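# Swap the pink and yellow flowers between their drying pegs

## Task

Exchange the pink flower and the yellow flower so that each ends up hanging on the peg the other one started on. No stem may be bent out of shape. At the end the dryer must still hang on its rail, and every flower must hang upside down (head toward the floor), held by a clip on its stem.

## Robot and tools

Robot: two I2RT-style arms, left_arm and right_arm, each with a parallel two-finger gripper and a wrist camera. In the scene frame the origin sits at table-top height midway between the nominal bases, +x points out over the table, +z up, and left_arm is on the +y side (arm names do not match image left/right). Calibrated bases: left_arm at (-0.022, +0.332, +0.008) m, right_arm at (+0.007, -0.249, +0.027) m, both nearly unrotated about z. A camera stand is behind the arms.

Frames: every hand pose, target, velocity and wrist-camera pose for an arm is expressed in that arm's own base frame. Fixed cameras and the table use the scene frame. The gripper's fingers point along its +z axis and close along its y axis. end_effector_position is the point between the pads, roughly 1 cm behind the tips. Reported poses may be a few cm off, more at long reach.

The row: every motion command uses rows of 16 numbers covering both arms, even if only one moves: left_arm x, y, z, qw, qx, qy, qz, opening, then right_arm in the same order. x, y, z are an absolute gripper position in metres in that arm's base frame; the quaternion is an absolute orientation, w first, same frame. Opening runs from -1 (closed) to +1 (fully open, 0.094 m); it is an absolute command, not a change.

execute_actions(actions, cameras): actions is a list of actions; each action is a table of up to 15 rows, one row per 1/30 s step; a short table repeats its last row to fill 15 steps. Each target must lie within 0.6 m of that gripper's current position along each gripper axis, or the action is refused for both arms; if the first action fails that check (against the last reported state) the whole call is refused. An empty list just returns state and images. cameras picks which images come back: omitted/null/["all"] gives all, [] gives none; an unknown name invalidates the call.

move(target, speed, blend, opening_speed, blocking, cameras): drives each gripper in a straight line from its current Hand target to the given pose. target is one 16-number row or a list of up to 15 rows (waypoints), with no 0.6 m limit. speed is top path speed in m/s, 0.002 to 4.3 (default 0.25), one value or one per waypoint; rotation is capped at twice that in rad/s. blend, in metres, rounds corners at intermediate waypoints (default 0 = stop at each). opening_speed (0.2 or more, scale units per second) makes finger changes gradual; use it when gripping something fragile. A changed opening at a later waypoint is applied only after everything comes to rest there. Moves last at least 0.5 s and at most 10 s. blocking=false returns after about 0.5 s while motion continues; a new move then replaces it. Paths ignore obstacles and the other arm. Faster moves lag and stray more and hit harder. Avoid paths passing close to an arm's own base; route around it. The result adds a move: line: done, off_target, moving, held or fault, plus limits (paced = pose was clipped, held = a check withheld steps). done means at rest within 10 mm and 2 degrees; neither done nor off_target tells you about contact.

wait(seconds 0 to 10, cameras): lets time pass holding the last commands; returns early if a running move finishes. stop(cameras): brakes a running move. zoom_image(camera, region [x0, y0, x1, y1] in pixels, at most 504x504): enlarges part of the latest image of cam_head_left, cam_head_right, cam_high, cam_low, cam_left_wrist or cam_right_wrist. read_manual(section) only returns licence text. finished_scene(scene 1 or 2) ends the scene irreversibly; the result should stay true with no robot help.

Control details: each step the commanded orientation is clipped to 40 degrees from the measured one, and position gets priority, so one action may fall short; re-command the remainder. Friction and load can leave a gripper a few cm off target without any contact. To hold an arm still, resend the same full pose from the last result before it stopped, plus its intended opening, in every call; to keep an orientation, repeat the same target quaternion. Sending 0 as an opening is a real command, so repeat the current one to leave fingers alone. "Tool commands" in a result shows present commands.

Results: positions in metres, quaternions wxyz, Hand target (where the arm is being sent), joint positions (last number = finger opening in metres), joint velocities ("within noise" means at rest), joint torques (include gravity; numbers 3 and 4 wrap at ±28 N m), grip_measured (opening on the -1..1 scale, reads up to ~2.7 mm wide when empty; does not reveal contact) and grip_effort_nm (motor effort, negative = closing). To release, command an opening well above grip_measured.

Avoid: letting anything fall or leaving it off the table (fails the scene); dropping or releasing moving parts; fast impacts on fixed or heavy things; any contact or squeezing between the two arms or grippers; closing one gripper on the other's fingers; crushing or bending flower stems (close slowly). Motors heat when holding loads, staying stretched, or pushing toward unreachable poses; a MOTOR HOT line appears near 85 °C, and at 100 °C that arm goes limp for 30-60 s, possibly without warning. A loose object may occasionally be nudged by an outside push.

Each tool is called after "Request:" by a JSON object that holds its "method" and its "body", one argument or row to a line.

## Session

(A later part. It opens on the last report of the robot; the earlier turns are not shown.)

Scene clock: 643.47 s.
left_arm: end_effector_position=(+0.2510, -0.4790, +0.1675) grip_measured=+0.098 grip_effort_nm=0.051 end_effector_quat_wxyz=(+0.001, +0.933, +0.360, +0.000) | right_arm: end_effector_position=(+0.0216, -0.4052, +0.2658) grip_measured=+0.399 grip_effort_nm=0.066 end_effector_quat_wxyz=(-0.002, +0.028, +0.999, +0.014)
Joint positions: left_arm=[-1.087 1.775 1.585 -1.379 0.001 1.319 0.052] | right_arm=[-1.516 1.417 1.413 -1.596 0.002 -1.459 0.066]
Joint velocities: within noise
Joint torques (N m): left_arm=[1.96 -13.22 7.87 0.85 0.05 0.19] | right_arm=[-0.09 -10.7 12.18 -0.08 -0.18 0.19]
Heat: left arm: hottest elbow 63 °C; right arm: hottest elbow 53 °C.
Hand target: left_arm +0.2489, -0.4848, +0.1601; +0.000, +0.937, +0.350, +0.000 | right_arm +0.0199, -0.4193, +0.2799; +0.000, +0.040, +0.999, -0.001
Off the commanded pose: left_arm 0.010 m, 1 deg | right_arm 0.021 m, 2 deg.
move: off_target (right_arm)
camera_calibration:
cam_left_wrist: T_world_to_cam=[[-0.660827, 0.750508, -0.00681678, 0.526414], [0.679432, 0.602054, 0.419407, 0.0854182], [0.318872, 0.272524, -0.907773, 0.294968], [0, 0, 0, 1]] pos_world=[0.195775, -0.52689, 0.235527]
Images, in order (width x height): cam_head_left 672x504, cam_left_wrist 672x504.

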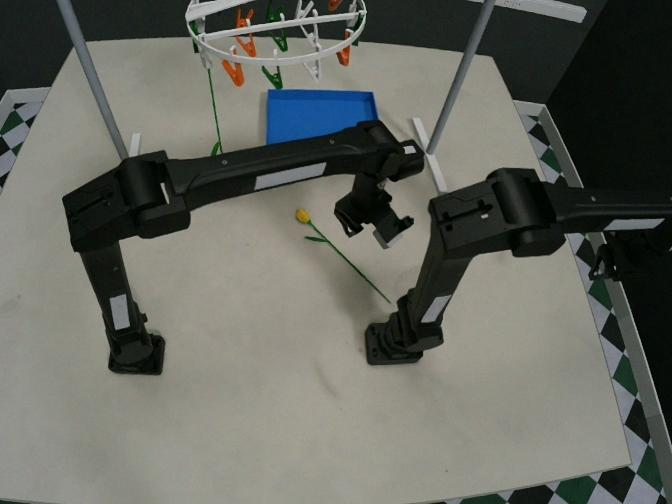

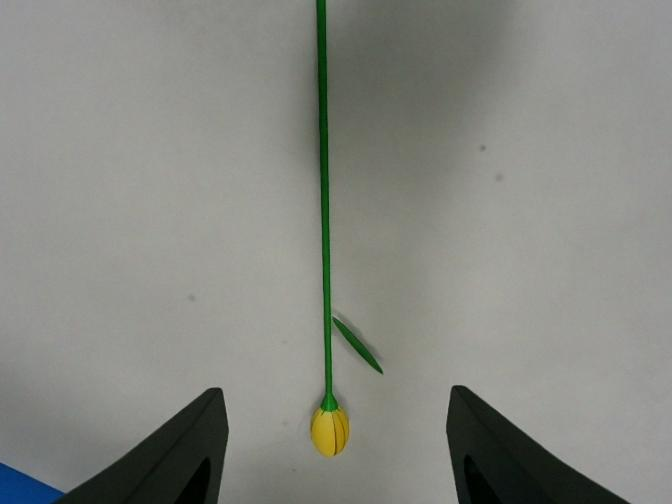

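Request:
{"method": "move", "body": {
  "target": [
    [0.2516,-0.489,0.015,0,0.9367,0.3502,0,0.1,0.02,-0.42,0.28,0.0,0.04,0.999,0.0,0.4]
  ],
  "cameras": ["cam_left_wrist","cam_low"],
  "speed": 0.1
}}

Request:
{"method": "zoom_image", "body": {
  "camera": "cam_low",
  "region": [280, 180, 440, 300]
}}

Scene clock: 653.10 s.
left_arm: end_effector_position=(+0.2537, -0.4842, +0.0213) grip_measured=+0.098 grip_effort_nm=0.046 end_effector_quat_wxyz=(-0.001, +0.934, +0.358, -0.001) | right_arm: end_effector_position=(+0.0216, -0.4049, +0.2658) grip_measured=+0.399 grip_effort_nm=0.066 end_effector_quat_wxyz=(-0.002, +0.029, +0.999, +0.015)
Joint positions: left_arm=[-1.087 1.926 1.397 -1.044 0.001 1.321 0.052] | right_arm=[-1.516 1.417 1.413 -1.597 0.001 -1.459 0.066]
Joint velocities: within noise
Joint torques (N m): left_arm=[2.02 -14.15 7.05 0.87 0.05 0.17] | right_arm=[0.09 -10.75 12.26 -0.05 -0.16 0.19]
Heat: left arm: hottest elbow 60 °C; right arm: hottest elbow 55 °C.
Hand target: left_arm +0.2515, -0.4888, +0.0150; +0.000, +0.937, +0.350, +0.000 | right_arm +0.0199, -0.4192, +0.2799; +0.000, +0.040, +0.999, +0.000
Off the commanded pose: left_arm 0.008 m, 1 deg | right_arm 0.021 m, 2 deg.
move: off_target (right_arm)
camera_calibration:
cam_left_wrist: T_world_to_cam=[[-0.659094, 0.752052, -0.00346324, 0.531289], [0.681477, 0.599177, 0.420209, 0.146022], [0.318095, 0.274598, -0.907421, 0.164036], [0, 0, 0, 1]] pos_world=[0.19848, -0.532094, 0.0893301]
Images, in order (width x height): cam_low 672x504, cam_left_wrist 672x504.

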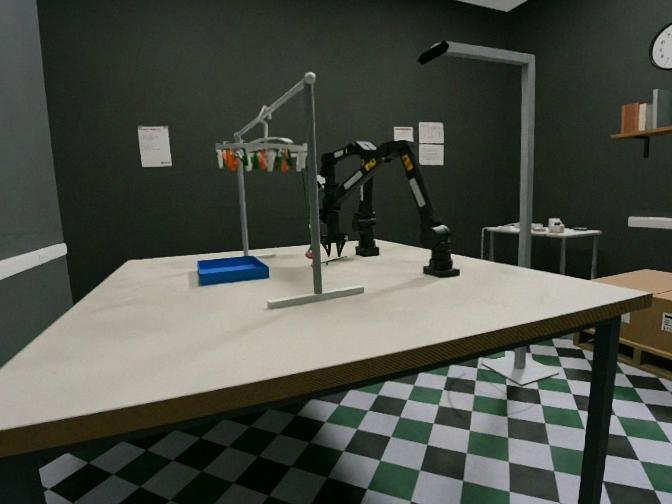

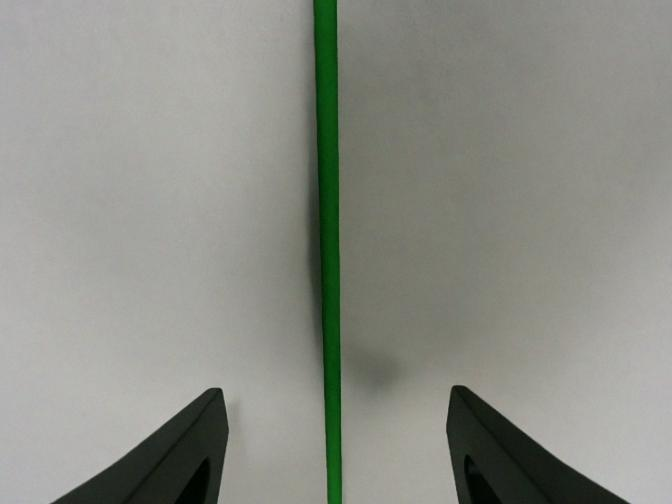

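Scaled by 3.150 from the camera's 672x504 image, which has a finer 960x720 frame.

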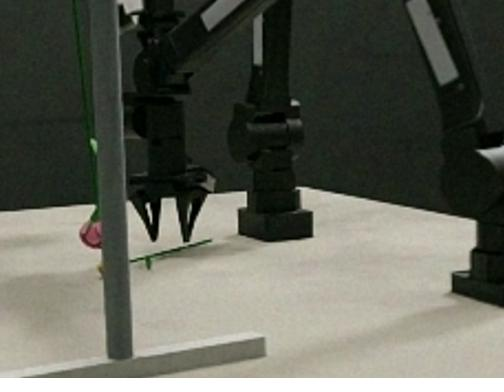

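Request:
{"method": "move", "body": {
  "target": [
    [0.2516,-0.489,-0.003,0,0.9367,0.3502,0,0.1,0.02,-0.42,0.28,0.0,0.04,0.999,0.0,0.4]
  ],
  "cameras": ["cam_left_wrist","cam_low"],
  "speed": 0.04
}}

Request:
{"method": "zoom_image", "body": {
  "camera": "cam_low",
  "region": [300, 210, 380, 280]
}}

Scene clock: 656.47 s.
left_arm: end_effector_position=(+0.2543, -0.4854, +0.0051) grip_measured=+0.098 grip_effort_nm=0.046 end_effector_quat_wxyz=(+0.001, +0.934, +0.358, +0.000) | right_arm: end_effector_position=(+0.0216, -0.4049, +0.2658) grip_measured=+0.399 grip_effort_nm=0.076 end_effector_quat_wxyz=(-0.002, +0.029, +0.999, +0.015)
Joint positions: left_arm=[-1.087 1.948 1.384 -1.004 0.001 1.322 0.052] | right_arm=[-1.516 1.417 1.413 -1.597 0.001 -1.459 0.066]
Joint velocities: within noise
Joint torques (N m): left_arm=[2.02 -14.1 6.75 0.73 0.06 0.17] | right_arm=[0.09 -10.99 12.21 -0.05 -0.15 0.18]
Heat: left arm: hottest elbow 60 °C; right arm: hottest elbow 55 °C.
Hand target: left_arm +0.2516, -0.4888, -0.0030; +0.000, +0.937, +0.350, +0.000 | right_arm +0.0199, -0.4192, +0.2799; +0.000, +0.040, +0.999, +0.000
Off the commanded pose: left_arm 0.009 m, 1 deg | right_arm 0.021 m, 2 deg.
move: off_target (right_arm)
camera_calibration:
cam_left_wrist: T_world_to_cam=[[-0.658774, 0.752303, -0.00753837, 0.532675], [0.680901, 0.60045, 0.419326, 0.153945], [0.319987, 0.271108, -0.907804, 0.147239], [0, 0, 0, 1]] pos_world=[0.198977, -0.533087, 0.0731263]
Images, in order (width x height): cam_low 672x504, cam_left_wrist 672x504.

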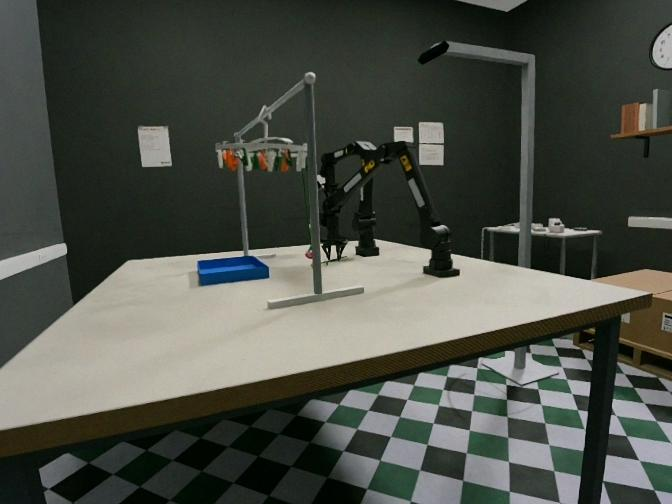

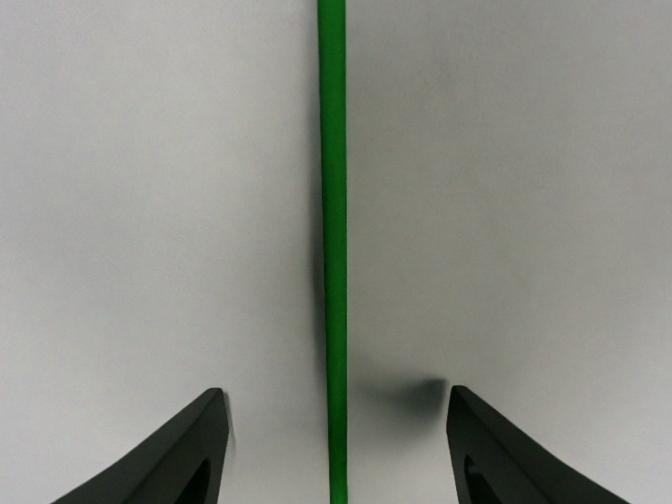

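Scaled by 6.300 from the camera's 672x504 image, which has a finer 960x720 frame.

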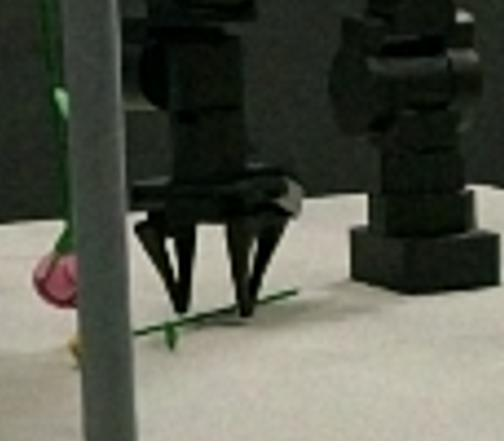

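Request:
{"method": "move", "body": {
  "target": [
    [0.2516,-0.489,-0.007,0,0.9367,0.3502,0,0.1,0.02,-0.42,0.28,0.0,0.04,0.999,0.0,0.4]
  ],
  "cameras": [],
  "speed": 0.04
}}

Request:
{"method": "move", "body": {
  "target": [
    [0.2516,-0.489,-0.007,0,0.9367,0.3502,0,-1,0.02,-0.42,0.28,0.0,0.04,0.999,0.0,0.4]
  ],
  "cameras": ["cam_left_wrist"],
  "opening_speed": 0.8
}}

Scene clock: 659.47 s.
left_arm: end_effector_position=(+0.2552, -0.4870, +0.0042) grip_measured=+0.098 grip_effort_nm=0.046 end_effector_quat_wxyz=(+0.005, +0.934, +0.358, +0.000) | right_arm: end_effector_position=(+0.0216, -0.4049, +0.2658) grip_measured=+0.399 grip_effort_nm=0.066 end_effector_quat_wxyz=(-0.002, +0.029, +0.999, +0.015)
Joint positions: left_arm=[-1.087 1.95 1.384 -0.995 0.001 1.322 0.052] | right_arm=[-1.516 1.417 1.413 -1.597 0.001 -1.459 0.066]
Joint velocities: within noise
Joint torques (N m): left_arm=[2.02 -13.92 6.54 0.9 0.06 0.17] | right_arm=[0.15 -10.87 12.18 -0.05 -0.15 0.18]
Heat: left arm: hottest elbow 59 °C; right arm: hottest elbow 56 °C.
Hand target: left_arm +0.2515, -0.4887, -0.0069; +0.000, +0.937, +0.350, +0.000 | right_arm +0.0199, -0.4192, +0.2799; +0.000, +0.040, +0.999, +0.000
Off the commanded pose: left_arm 0.012 m, 1 deg | right_arm 0.021 m, 2 deg.
move: off_target (left_arm, right_arm)
No camera images: "cameras" was empty.

Scene clock: 661.23 s.
left_arm: end_effector_position=(+0.2552, -0.4870, +0.0040) grip_measured=-0.965 grip_effort_nm=-1.013 end_effector_quat_wxyz=(+0.005, +0.934, +0.358, +0.000) | right_arm: end_effector_position=(+0.0216, -0.4049, +0.2658) grip_measured=+0.399 grip_effort_nm=0.085 end_effector_quat_wxyz=(-0.002, +0.029, +0.999, +0.015)
Joint positions: left_arm=[-1.087 1.951 1.384 -0.995 0.001 1.322 0.002] | right_arm=[-1.516 1.417 1.413 -1.597 0.001 -1.459 0.066]
Joint velocities: within noise
Joint torques (N m): left_arm=[2.02 -13.86 6.54 0.87 0.06 0.17] | right_arm=[0.09 -10.87 12.18 -0.06 -0.16 0.19]
Heat: left arm: hottest elbow 59 °C; right arm: hottest elbow 56 °C.
Hand target: left_arm +0.2515, -0.4887, -0.0070; +0.000, +0.937, +0.350, +0.000 | right_arm +0.0199, -0.4192, +0.2799; +0.000, +0.040, +0.999, +0.000
Off the commanded pose: left_arm 0.012 m, 1 deg | right_arm 0.021 m, 2 deg.
move: off_target (left_arm, right_arm)
camera_calibration:
cam_left_wrist: T_world_to_cam=[[-0.658458, 0.75249, -0.0138444, 0.534445], [0.679886, 0.602614, 0.417865, 0.15614], [0.322783, 0.265734, -0.908403, 0.143071], [0, 0, 0, 1]] pos_world=[0.199571, -0.534276, 0.0721203]
Images, in order (width x height): cam_left_wrist 672x504.

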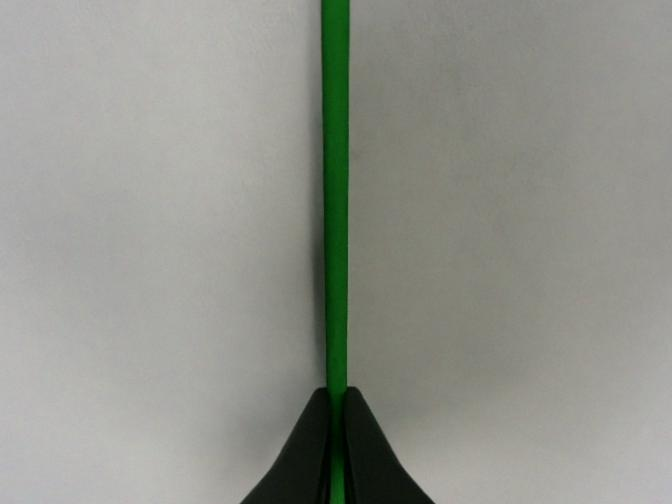

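Request:
{"method": "move", "body": {
  "target": [
    [0.245,-0.48,0.13,0,0.9367,0.3502,0,-1,0.02,-0.42,0.28,0.0,0.04,0.999,0.0,0.4],
    [0.23,-0.38,0.25,0,0.8290,0.5592,0,-1,0.1716,-0.3626,0.30,0.002,-0.189,0.981,-0.052,0.4],
    [0.23,-0.33,0.28,0,0.3420,0.9397,0,-1,0.1716,-0.3626,0.33,0.002,-0.189,0.981,-0.052,0.4]
  ],
  "cameras": ["cam_left_wrist","cam_head_left"],
  "speed": [0.1,0.2,0.3],
  "blend": 0.02
}}

Scene clock: 684.10 s.
left_arm: end_effector_position=(+0.2293, -0.3364, +0.2727) grip_measured=-0.967 grip_effort_nm=-1.062 end_effector_quat_wxyz=(-0.004, +0.351, +0.936, +0.002) | right_arm: end_effector_position=(+0.1649, -0.3543, +0.3083) grip_measured=+0.399 grip_effort_nm=0.066 end_effector_quat_wxyz=(-0.003, -0.178, +0.984, -0.030)
Joint positions: left_arm=[-0.971 1.408 1.422 -1.594 0.002 -0.252 0.002] | right_arm=[-1.124 1.33 1.438 -1.624 0.022 -1.483 0.066]
Joint velocities: within noise
Joint torques (N m): left_arm=[3.19 -10.81 7.97 -0.01 -0.03 -0.05] | right_arm=[1.14 -10.58 12.33 0.03 -0.01 -0.12]
Heat: left arm: hottest elbow 56 °C; right arm: hottest elbow 57 °C.
Hand target: left_arm +0.2299, -0.3302, +0.2798; +0.000, +0.342, +0.940, +0.000 | right_arm +0.1711, -0.3618, +0.3298; +0.002, -0.189, +0.981, -0.052
Off the commanded pose: left_arm 0.010 m, 1 deg | right_arm 0.024 m, 3 deg.
move: off_target (right_arm)
camera_calibration:
cam_left_wrist: T_world_to_cam=[[-0.668408, -0.743776, -0.00533516, -0.0955437], [-0.673467, 0.602148, 0.428788, 0.277824], [-0.31571, 0.290198, -0.903389, 0.508824], [0, 0, 0, 1]] pos_world=[0.283884, -0.386014, 0.340028]
Images, in order (width x height): cam_head_left 672x504, cam_left_wrist 672x504.

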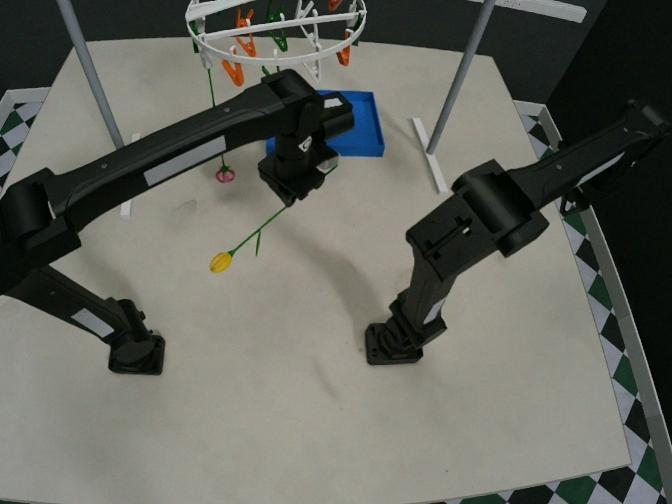

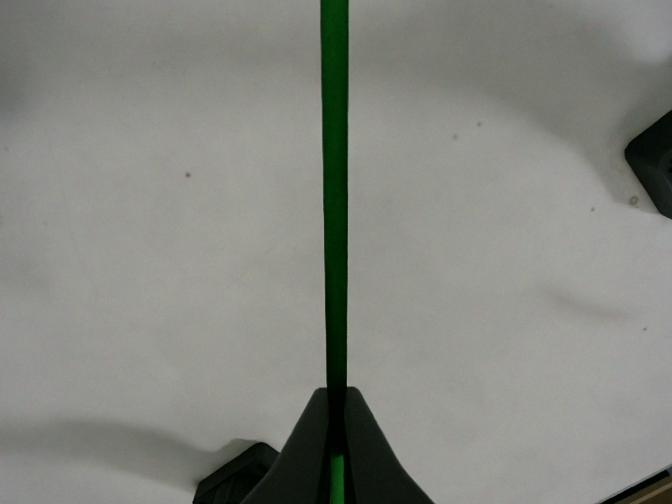

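Request:
{"method": "move", "body": {
  "target": [
    [0.25,-0.13,0.37,0.7092,0.2244,0.6165,-0.2581,-1,0.26,0.05,0.38,0.7544,-0.1116,0.633,0.133,0.4]
  ],
  "cameras": ["cam_left_wrist","cam_right_wrist","cam_head_left"],
  "speed": 0.3
}}

Scene clock: 691.80 s.
left_arm: end_effector_position=(+0.2488, -0.1321, +0.3649) grip_measured=-0.967 grip_effort_nm=-1.062 end_effector_quat_wxyz=(+0.703, +0.228, +0.622, -0.258) | right_arm: end_effector_position=(+0.2617, +0.0476, +0.3828) grip_measured=+0.399 grip_effort_nm=0.066 end_effector_quat_wxyz=(+0.752, -0.114, +0.637, +0.125)
Joint positions: left_arm=[-0.168 0.221 0.361 0.003 0.531 -0.072 0.002] | right_arm=[-0.093 0.14 0.379 -0.059 -0.427 0.063 0.066]
Joint velocities: within noise
Joint torques (N m): left_arm=[3.31 2.61 9.17 2.82 0.09 -0.08] | right_arm=[1.32 5.07 8.28 2.58 0.13 0.19]
Heat: left arm: hottest elbow 56 °C; right arm: hottest elbow 55 °C.
Hand target: left_arm +0.2499, -0.1300, +0.3700; +0.709, +0.225, +0.617, -0.258 | right_arm +0.2601, +0.0500, +0.3801; +0.754, -0.112, +0.633, +0.133
Off the commanded pose: left_arm 0.006 m, 1 deg | right_arm 0.004 m, 1 deg.
move: done
camera_calibration:
cam_left_wrist: T_world_to_cam=[[-0.641798, -0.766755, -0.0134897, 0.0632551], [-0.226734, 0.206529, -0.951807, 0.46877], [0.732589, -0.60781, -0.3064, -0.0583529], [0, 0, 0, 1]] pos_world=[0.189632, -0.0837809, 0.429153]
cam_right_wrist: T_world_to_cam=[[0.336135, -0.941551, 0.0222485, -0.0527114], [-0.23884, -0.108069, -0.965027, 0.477319], [0.911026, 0.319065, -0.261206, -0.0647874], [0, 0, 0, 1]] pos_world=[0.190744, 0.0226245, 0.444876]
Images, in order (width x height): cam_head_left 672x504, cam_left_wrist 672x504, cam_right_wrist 672x504.

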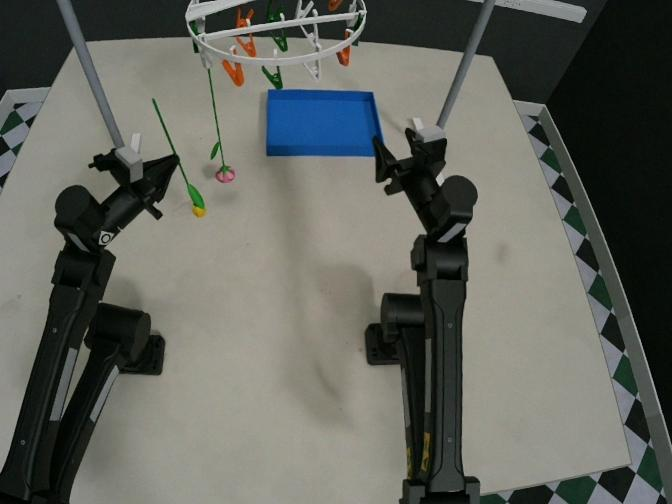

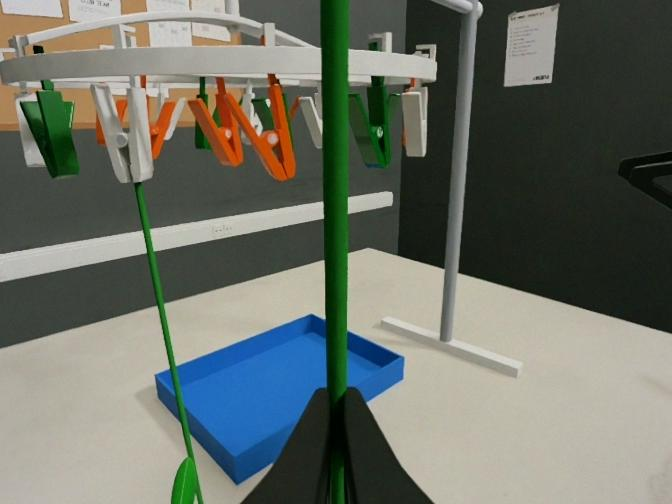

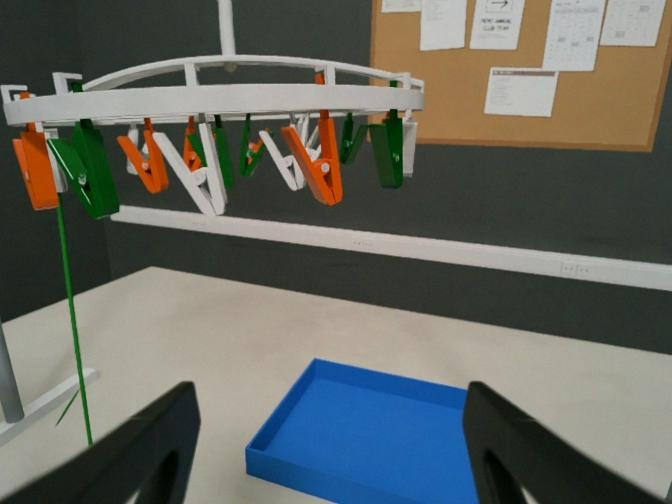

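Request:
{"method": "move", "body": {
  "target": [
    [0.25,-0.13,0.37,0.7092,0.2244,0.6165,-0.2581,-1,0.322,0.149,0.467,0.6694,-0.1693,0.7054,0.1607,0.4]
  ],
  "cameras": ["cam_right_wrist"],
  "speed": 0.2
}}

Scene clock: 701.30 s.
left_arm: end_effector_position=(+0.2488, -0.1321, +0.3647) grip_measured=-0.967 grip_effort_nm=-1.067 end_effector_quat_wxyz=(+0.703, +0.228, +0.622, -0.258) | right_arm: end_effector_position=(+0.3245, +0.1463, +0.4303) grip_measured=+0.399 grip_effort_nm=0.066 end_effector_quat_wxyz=(+0.651, -0.163, +0.724, +0.161)
Joint positions: left_arm=[-0.168 0.221 0.361 0.003 0.531 -0.073 0.002] | right_arm=[0.389 0.548 0.732 -0.287 -0.074 0.014 0.066]
Joint velocities: within noise
Joint torques (N m): left_arm=[3.31 2.61 9.18 2.82 0.09 -0.06] | right_arm=[1.38 1.79 14.13 1.74 0.08 -0.14]
Heat: left arm: hottest elbow 57 °C; right arm: hottest elbow 53 °C.
Hand target: left_arm +0.2499, -0.1300, +0.3700; +0.709, +0.224, +0.617, -0.258 | right_arm +0.3204, +0.1480, +0.4660; +0.670, -0.169, +0.705, +0.161
Off the commanded pose: left_arm 0.006 m, 1 deg | right_arm 0.037 m, 3 deg.
move: off_target (right_arm)
camera_calibration:
cam_right_wrist: T_world_to_cam=[[0.450702, -0.892582, -0.0128618, -0.0112246], [-0.45672, -0.21819, -0.862438, 0.59158], [0.76699, 0.394577, -0.505998, -0.0000185281], [0, 0, 0, 1]] pos_world=[0.27526, 0.119065, 0.510048]
Images, in order (width x height): cam_right_wrist 672x504.

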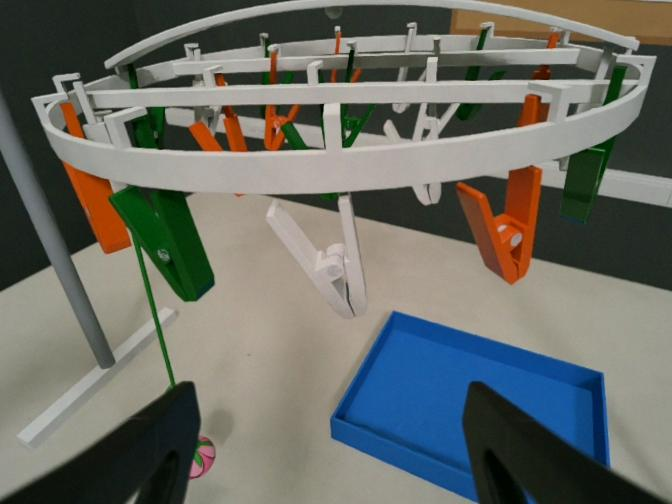

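Request:
{"method": "move", "body": {
  "target": [
    [0.25,-0.13,0.37,0.7092,0.2244,0.6165,-0.2581,-1,0.379,0.178,0.474,0.6694,-0.1693,0.7054,0.1607,0.4],
    [0.25,-0.13,0.37,0.7092,0.2244,0.6165,-0.2581,-1,0.379,0.178,0.474,0.6694,-0.1693,0.7054,0.1607,-0.1]
  ],
  "cameras": ["cam_right_wrist"],
  "speed": 0.08
}}

Request:
{"method": "move", "body": {
  "target": [
    [0.25,-0.13,0.37,0.7092,0.2244,0.6165,-0.2581,-1,0.430,0.128,0.474,0.6264,-0.3008,0.6601,0.2855,-0.1],
    [0.25,-0.13,0.37,0.7092,0.2244,0.6165,-0.2581,-1,0.487,0.098,0.474,0.5569,-0.4264,0.5869,0.4046,-0.1]
  ],
  "cameras": ["cam_right_wrist","cam_left_wrist","cam_high"],
  "speed": 0.06
}}

Scene clock: 709.87 s.
left_arm: end_effector_position=(+0.2488, -0.1321, +0.3647) grip_measured=-0.967 grip_effort_nm=-1.067 end_effector_quat_wxyz=(+0.703, +0.228, +0.622, -0.258) | right_arm: end_effector_position=(+0.3764, +0.1725, +0.4308) grip_measured=-0.098 grip_effort_nm=-0.076 end_effector_quat_wxyz=(+0.642, -0.165, +0.732, +0.158)
Joint positions: left_arm=[-0.168 0.221 0.361 0.003 0.531 -0.073 0.002] | right_arm=[0.408 0.737 0.807 -0.196 -0.055 0.013 0.042]
Joint velocities: within noise
Joint torques (N m): left_arm=[3.25 2.61 9.18 2.82 0.08 -0.06] | right_arm=[1.44 -0.79 14.46 2.74 0.07 -0.12]
Heat: left arm: hottest elbow 58 °C; right arm: hottest elbow 52 °C.
Hand target: left_arm +0.2499, -0.1300, +0.3700; +0.709, +0.224, +0.617, -0.258 | right_arm +0.3764, +0.1767, +0.4728; +0.669, -0.169, +0.705, +0.161
Off the commanded pose: left_arm 0.006 m, 1 deg | right_arm 0.044 m, 4 deg.
move: off_target (right_arm); target 2's new opening was sent with right_arm's hand 0.044 m and 4 deg from that target
camera_calibration:
cam_right_wrist: T_world_to_cam=[[0.450596, -0.892648, -0.0119032, -0.0115713], [-0.474216, -0.228038, -0.850363, 0.624477], [0.756361, 0.388815, -0.526061, -0.036236], [0, 0, 0, 1]] pos_world=[0.328759, 0.146165, 0.511833]
Images, in order (width x height): cam_right_wrist 672x504.

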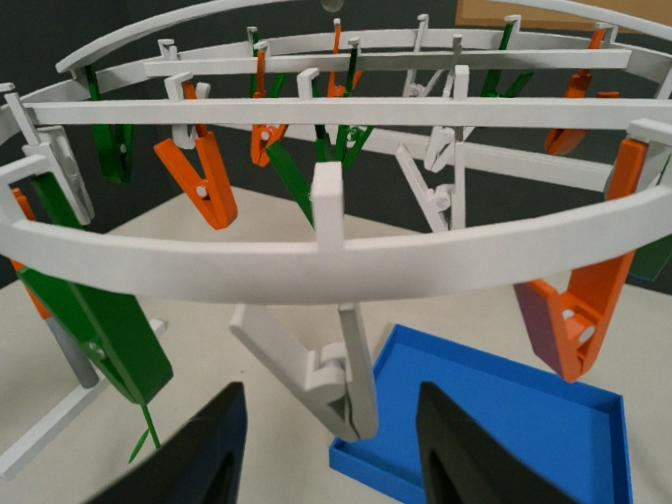

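Scene clock: 717.37 s.
left_arm: end_effector_position=(+0.2488, -0.1321, +0.3647) grip_measured=-0.967 grip_effort_nm=-1.062 end_effector_quat_wxyz=(+0.703, +0.228, +0.622, -0.258) | right_arm: end_effector_position=(+0.4769, +0.1035, +0.4512) grip_measured=-0.099 grip_effort_nm=-0.081 end_effector_quat_wxyz=(+0.544, -0.413, +0.597, +0.421)
Joint positions: left_arm=[-0.168 0.221 0.361 0.003 0.531 -0.073 0.002] | right_arm=[-0.144 1.278 1.203 -0.245 -1.4 -0.261 0.042]
Joint velocities: within noise
Joint torques (N m): left_arm=[3.31 2.61 9.18 2.81 0.08 -0.06] | right_arm=[-0.09 -9.76 13.65 1.17 -0.33 -0.1]
Heat: left arm: hottest elbow 58 °C; right arm: hottest elbow 54 °C.
Hand target: left_arm +0.2499, -0.1300, +0.3700; +0.709, +0.224, +0.617, -0.258 | right_arm +0.4854, +0.0980, +0.4734; +0.559, -0.425, +0.586, +0.405
Off the commanded pose: left_arm 0.006 m, 1 deg | right_arm 0.026 m, 3 deg.
move: off_target (right_arm)
camera_calibration:
cam_left_wrist: T_world_to_cam=[[-0.641931, -0.766663, -0.0123266, 0.0628519], [-0.227407, 0.205713, -0.951823, 0.468765], [0.732264, -0.608202, -0.306399, -0.0584278], [0, 0, 0, 1]] pos_world=[0.189732, -0.0837808, 0.429054]
cam_right_wrist: T_world_to_cam=[[0.953258, -0.298601, -0.0462157, -0.403895], [-0.177631, -0.430074, -0.885146, 0.568885], [0.24443, 0.851982, -0.463013, 0.0930051], [0, 0, 0, 1]] pos_world=[0.463335, 0.0448206, 0.527943]
Images, in order (width x height): cam_high 672x504, cam_left_wrist 672x504, cam_right_wrist 672x504.

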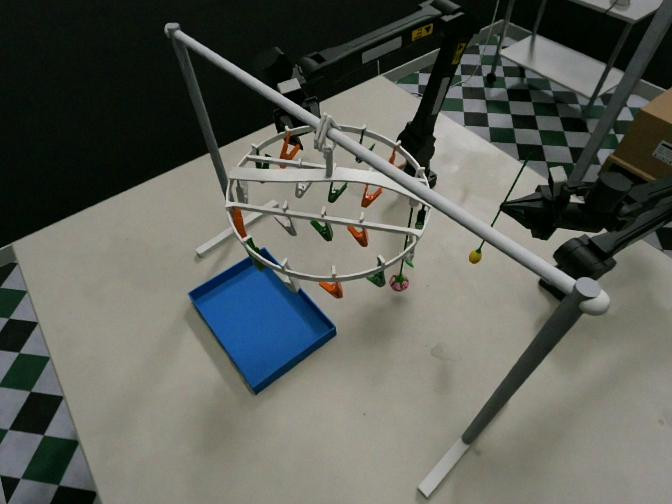

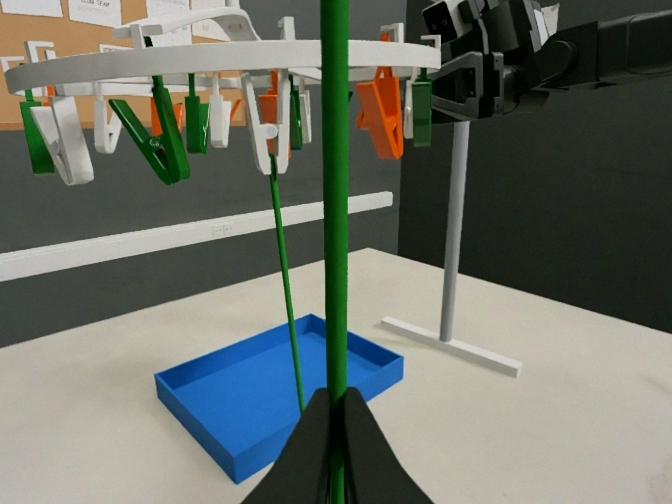

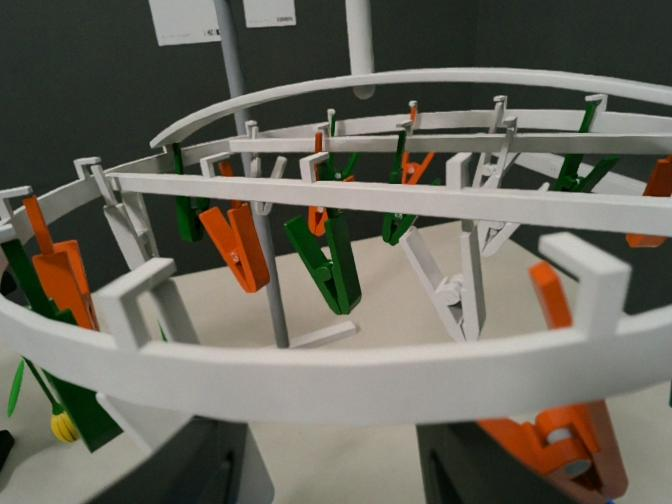

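Request:
{"method": "move", "body": {
  "target": [
    [0.25,-0.13,0.37,0.7092,0.2244,0.6165,-0.2581,-1,0.455,-0.005,0.474,0.5569,-0.4264,0.5869,0.4046,-0.1],
    [0.25,-0.13,0.37,0.7092,0.2244,0.6165,-0.2581,-1,0.29,0.10,0.47,0.6264,-0.3008,0.6601,0.2855,0.4],
    [0.25,-0.13,0.37,0.7092,0.2244,0.6165,-0.2581,-1,0.280,0.245,0.475,0.6877,-0.0316,0.7247,0.03,0.5]
  ],
  "cameras": ["cam_right_wrist","cam_left_wrist","cam_head_left"],
  "speed": 0.2,
  "blend": 0.02
}}

Scene clock: 732.40 s.
left_arm: end_effector_position=(+0.2488, -0.1321, +0.3647) grip_measured=-0.967 grip_effort_nm=-1.067 end_effector_quat_wxyz=(+0.703, +0.228, +0.622, -0.258) | right_arm: end_effector_position=(+0.2807, +0.2403, +0.4399) grip_measured=+0.498 grip_effort_nm=0.076 end_effector_quat_wxyz=(+0.675, -0.057, +0.735, -0.001)
Joint positions: left_arm=[-0.168 0.221 0.361 0.003 0.531 -0.073 0.002] | right_arm=[1.129 0.77 0.837 -0.242 1.047 0.075 0.07]
Joint velocities: within noise
Joint torques (N m): left_arm=[3.25 2.55 9.18 2.8 0.09 -0.06] | right_arm=[1.26 -1.2 13.86 2.33 0.21 0.18]
Heat: left arm: hottest elbow 59 °C; right arm: hottest elbow 52 °C.
Hand target: left_arm +0.2499, -0.1300, +0.3700; +0.709, +0.224, +0.617, -0.258 | right_arm +0.2789, +0.2433, +0.4740; +0.688, -0.032, +0.725, +0.030
Off the commanded pose: left_arm 0.006 m, 1 deg | right_arm 0.035 m, 5 deg.
move: off_target (right_arm); blend cut to 0 m at target 2; target 3's new opening was sent with right_arm's hand 0.035 m and 5 deg from that target
camera_calibration:
cam_left_wrist: T_world_to_cam=[[-0.641931, -0.766663, -0.0123266, 0.0628519], [-0.227407, 0.205713, -0.951823, 0.468765], [0.732264, -0.608202, -0.306399, -0.0584278], [0, 0, 0, 1]] pos_world=[0.189732, -0.0837808, 0.429054]
cam_right_wrist: T_world_to_cam=[[0.088911, -0.992337, 0.0857978, 0.174707], [-0.485706, -0.118398, -0.866066, 0.586091], [0.869589, 0.0353303, -0.492512, 0.0529311], [0, 0, 0, 1]] pos_world=[0.223107, 0.24089, 0.518674]
Images, in order (width x height): cam_head_left 672x504, cam_left_wrist 672x504, cam_right_wrist 672x504.

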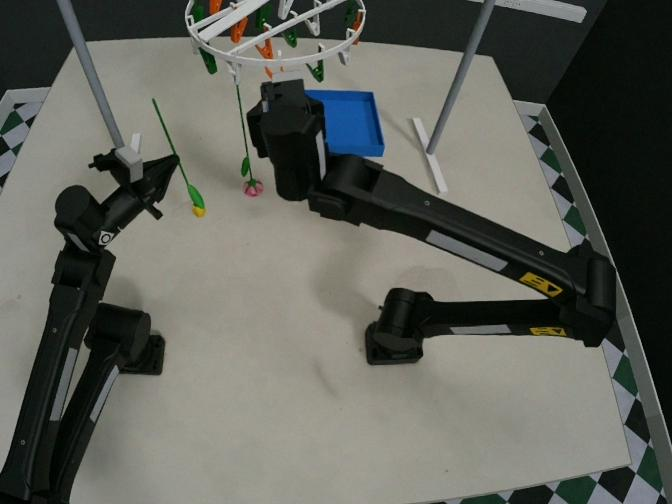

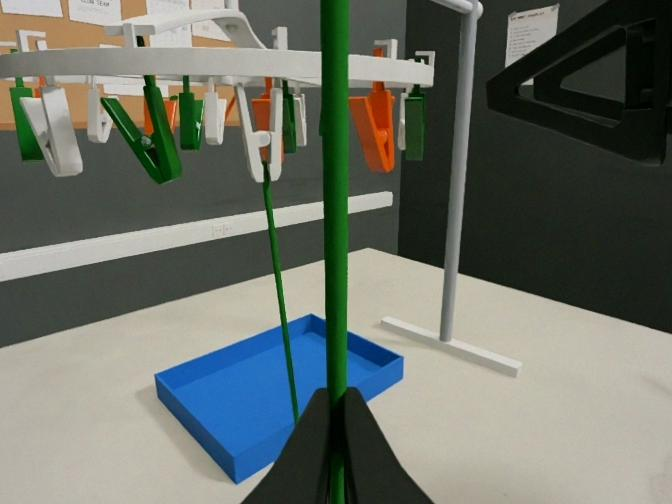

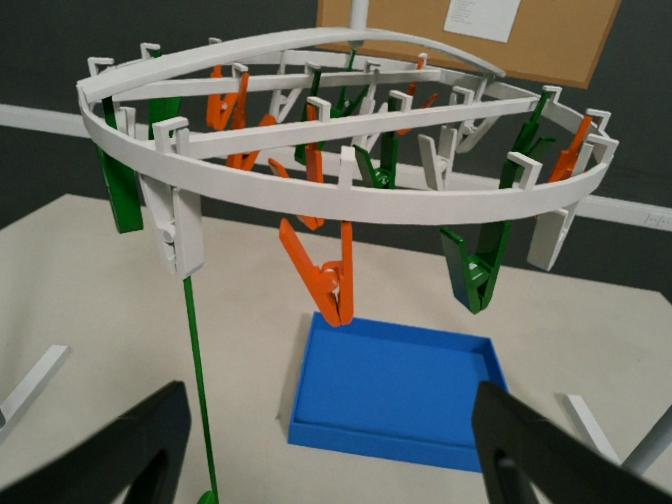

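Request:
{"method": "move", "body": {
  "target": [
    [0.335,-0.235,0.272,0.6629,0.2882,0.6181,-0.3091,-1,0.325,0.2475,0.475,0.6877,-0.0316,0.7247,0.03,0.5]
  ],
  "cameras": ["cam_right_wrist","cam_left_wrist"],
  "speed": 0.12
}}

Scene clock: 749.53 s.
left_arm: end_effector_position=(+0.3302, -0.2279, +0.2558) grip_measured=-0.967 grip_effort_nm=-1.062 end_effector_quat_wxyz=(+0.650, +0.281, +0.635, -0.308) | right_arm: end_effector_position=(+0.3188, +0.2457, +0.4400) grip_measured=+0.499 grip_effort_nm=0.071 end_effector_quat_wxyz=(+0.673, -0.050, +0.737, +0.016)
Joint positions: left_arm=[-0.416 0.959 0.304 0.692 0.442 -0.041 0.002] | right_arm=[1.006 0.833 0.862 -0.18 0.909 0.075 0.07]
Joint velocities: within noise
Joint torques (N m): left_arm=[1.9 -1.96 9.52 2.96 0.11 0.15] | right_arm=[-0.21 -2.2 14.05 2.36 0.04 -0.04]
Heat: left arm: hottest elbow 59 °C; right arm: hottest elbow 56 °C.
Hand target: left_arm +0.3344, -0.2345, +0.2719; +0.663, +0.288, +0.618, -0.309 | right_arm +0.3232, +0.2460, +0.4741; +0.688, -0.032, +0.725, +0.030
Off the commanded pose: left_arm 0.018 m, 3 deg | right_arm 0.036 m, 3 deg.
move: off_target (left_arm, right_arm)
camera_calibration:
cam_left_wrist: T_world_to_cam=[[-0.753805, -0.657001, 0.0113345, 0.096224], [-0.263701, 0.286666, -0.921024, 0.425769], [0.601864, -0.697261, -0.389342, -0.16568], [0, 0, 0, 1]] pos_world=[0.284527, -0.174357, 0.326546]
cam_right_wrist: T_world_to_cam=[[0.101223, -0.993481, 0.0524376, 0.18768], [-0.491071, -0.0957347, -0.865843, 0.601371], [0.865219, 0.0618929, -0.49756, 0.0166407], [0, 0, 0, 1]] pos_world=[0.26192, 0.242998, 0.519131]
Images, in order (width x height): cam_left_wrist 672x504, cam_right_wrist 672x504.

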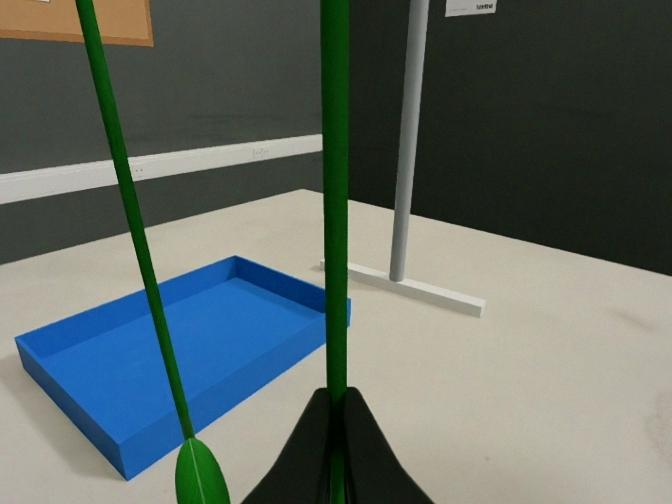

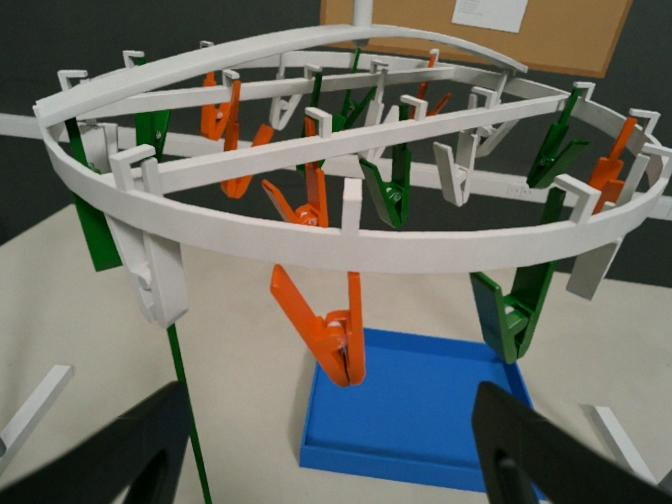

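Request:
{"method": "move", "body": {
  "target": [
    [0.335,-0.235,0.285,0.6629,0.2882,0.6181,-0.3091,-1,0.375,0.2535,0.466,0.6877,-0.0316,0.7247,0.03,0.5]
  ],
  "cameras": ["cam_right_wrist","cam_high"],
  "speed": 0.08
}}

Request:
{"method": "zoom_image", "body": {
  "camera": "cam_high",
  "region": [330, 100, 530, 300]
}}

Scene clock: 756.63 s.
left_arm: end_effector_position=(+0.3282, -0.2272, +0.2552) grip_measured=-0.967 grip_effort_nm=-1.067 end_effector_quat_wxyz=(+0.645, +0.281, +0.640, -0.308) | right_arm: end_effector_position=(+0.3670, +0.2510, +0.4305) grip_measured=+0.499 grip_effort_nm=0.071 end_effector_quat_wxyz=(+0.671, -0.045, +0.740, +0.020)
Joint positions: left_arm=[-0.416 0.94 0.304 0.66 0.443 -0.041 0.002] | right_arm=[0.881 0.931 0.887 -0.096 0.786 0.068 0.07]
Joint velocities: within noise
Joint torques (N m): left_arm=[1.96 -3.66 11.07 1.68 0.12 0.14] | right_arm=[-0.21 -3.78 14.11 2.55 0.01 -0.12]
Heat: left arm: hottest elbow 60 °C; right arm: hottest elbow 56 °C.
Hand target: left_arm +0.3336, -0.2340, +0.2849; +0.663, +0.288, +0.618, -0.309 | right_arm +0.3729, +0.2519, +0.4653; +0.688, -0.031, +0.725, +0.030
Off the commanded pose: left_arm 0.032 m, 3 deg | right_arm 0.036 m, 3 deg.
move: off_target (left_arm, right_arm)
camera_calibration:
cam_right_wrist: T_world_to_cam=[[0.100275, -0.994187, 0.0392168, 0.194806], [-0.49741, -0.0842279, -0.863417, 0.615782], [0.861701, 0.0670723, -0.502964, -0.0276861], [0, 0, 0, 1]] pos_world=[0.310619, 0.247397, 0.510112]
Images, in order (width x height): cam_high 672x504, cam_right_wrist 672x504.

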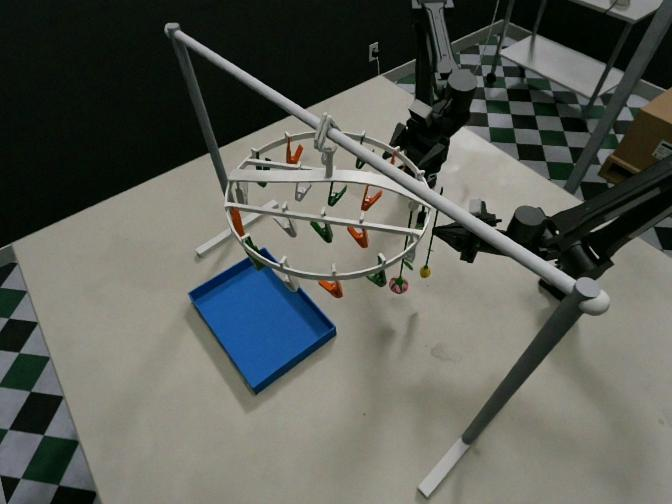

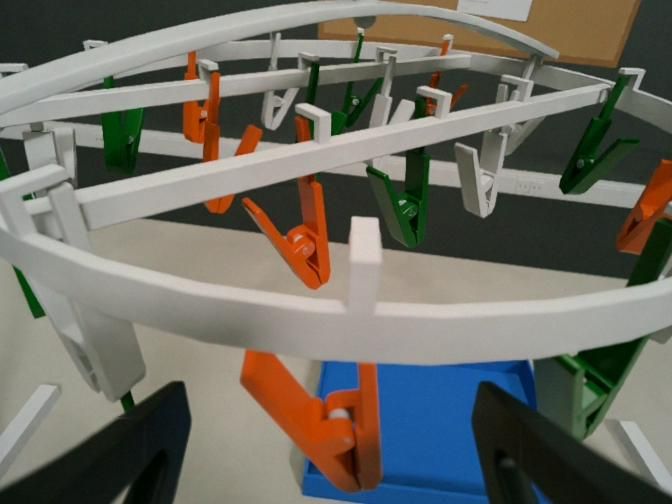

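Scaled by 2.520 from the camera's 672x504 image, which has a finer 960x720 frame.

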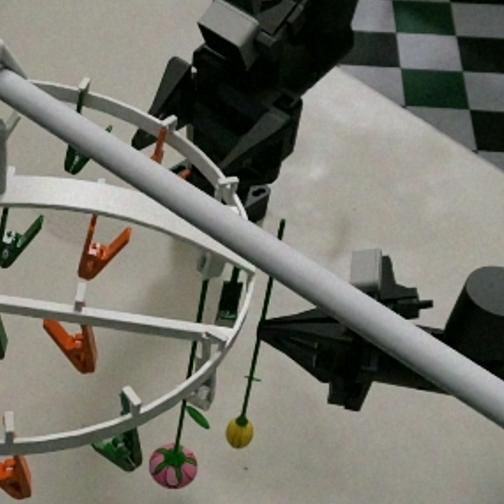

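Request:
{"method": "execute_actions", "body": {
  "actions": []
}}

Scene clock: 769.87 s.
left_arm: end_effector_position=(+0.3282, -0.2272, +0.2552) grip_measured=-0.967 grip_effort_nm=-1.062 end_effector_quat_wxyz=(+0.645, +0.282, +0.640, -0.308) | right_arm: end_effector_position=(+0.3670, +0.2511, +0.4306) grip_measured=+0.499 grip_effort_nm=0.076 end_effector_quat_wxyz=(+0.671, -0.045, +0.740, +0.020)
Joint positions: left_arm=[-0.416 0.94 0.304 0.66 0.443 -0.041 0.002] | right_arm=[0.881 0.931 0.887 -0.096 0.785 0.068 0.07]
Joint velocities: within noise
Joint torques (N m): left_arm=[1.85 -3.66 11.07 1.69 0.12 0.15] | right_arm=[-0.32 -3.78 14.05 2.44 0.01 -0.11]
Heat: left arm: hottest elbow 62 °C; right arm: hottest elbow 58 °C.
Hand target: left_arm +0.3335, -0.2341, +0.2849; +0.663, +0.288, +0.618, -0.309 | right_arm +0.3729, +0.2519, +0.4652; +0.688, -0.031, +0.725, +0.030
Tool commands: left_gripper/opening=-1.0 right_gripper/opening=+0.5
Off the commanded pose: left_arm 0.032 m, 3 deg | right_arm 0.036 m, 3 deg.
camera_calibration:
cam_left_wrist: T_world_to_cam=[[-0.754371, -0.656223, 0.0172047, 0.0939674], [-0.274952, 0.29206, -0.916025, 0.42819], [0.596092, -0.695754, -0.400751, -0.159052], [0, 0, 0, 1]] pos_world=[0.283427, -0.174054, 0.326876]
cam_right_wrist: T_world_to_cam=[[0.100568, -0.994168, 0.0389484, 0.194848], [-0.49724, -0.0841299, -0.863525, 0.615759], [0.861765, 0.0674761, -0.502801, -0.0278899], [0, 0, 0, 1]] pos_world=[0.310619, 0.247397, 0.510111]

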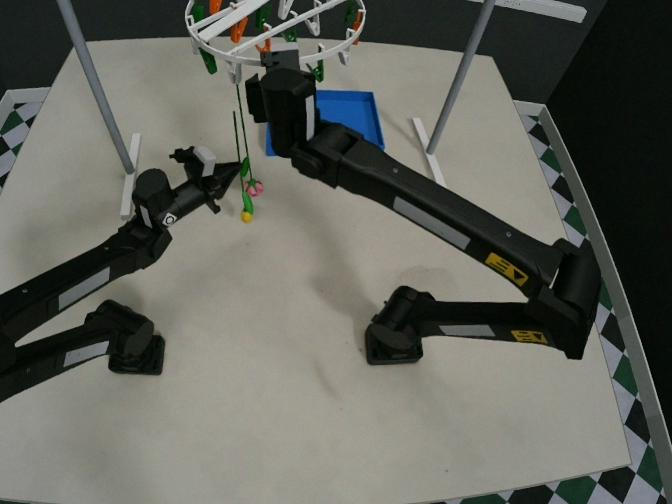

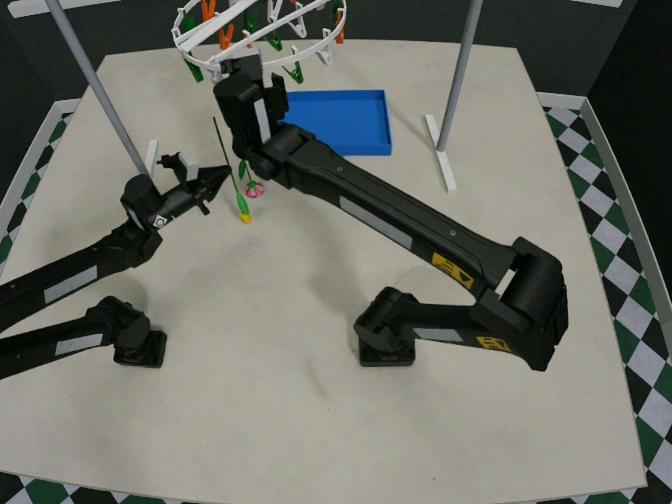

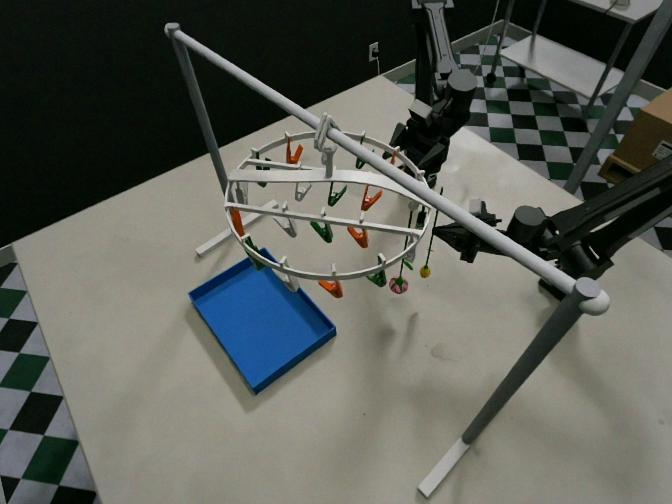

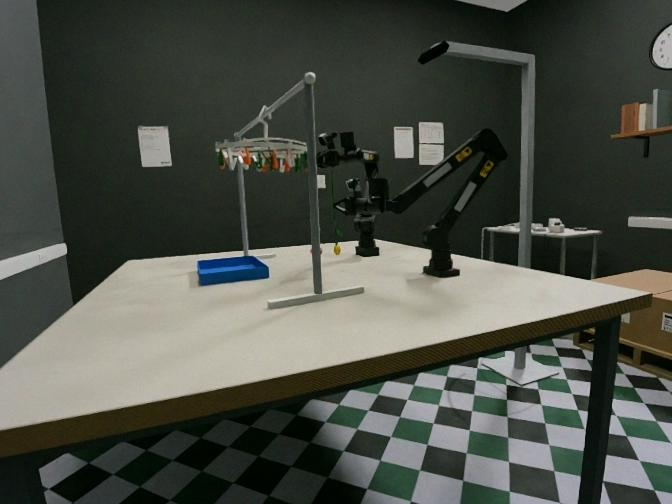

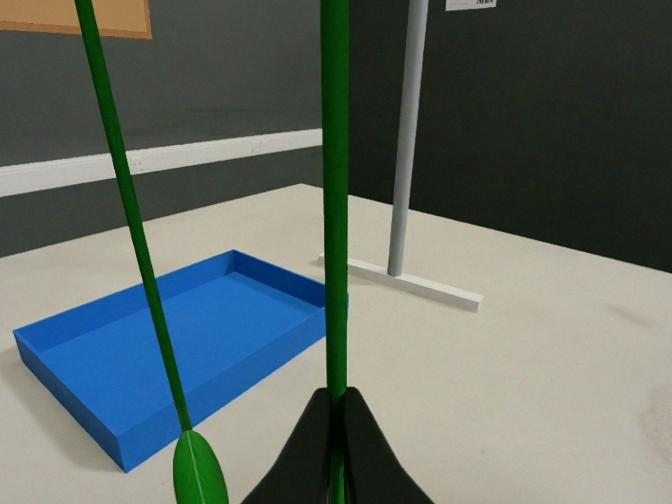

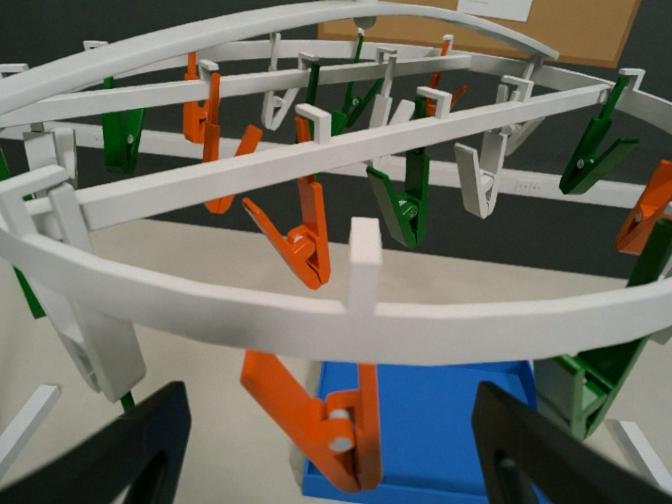

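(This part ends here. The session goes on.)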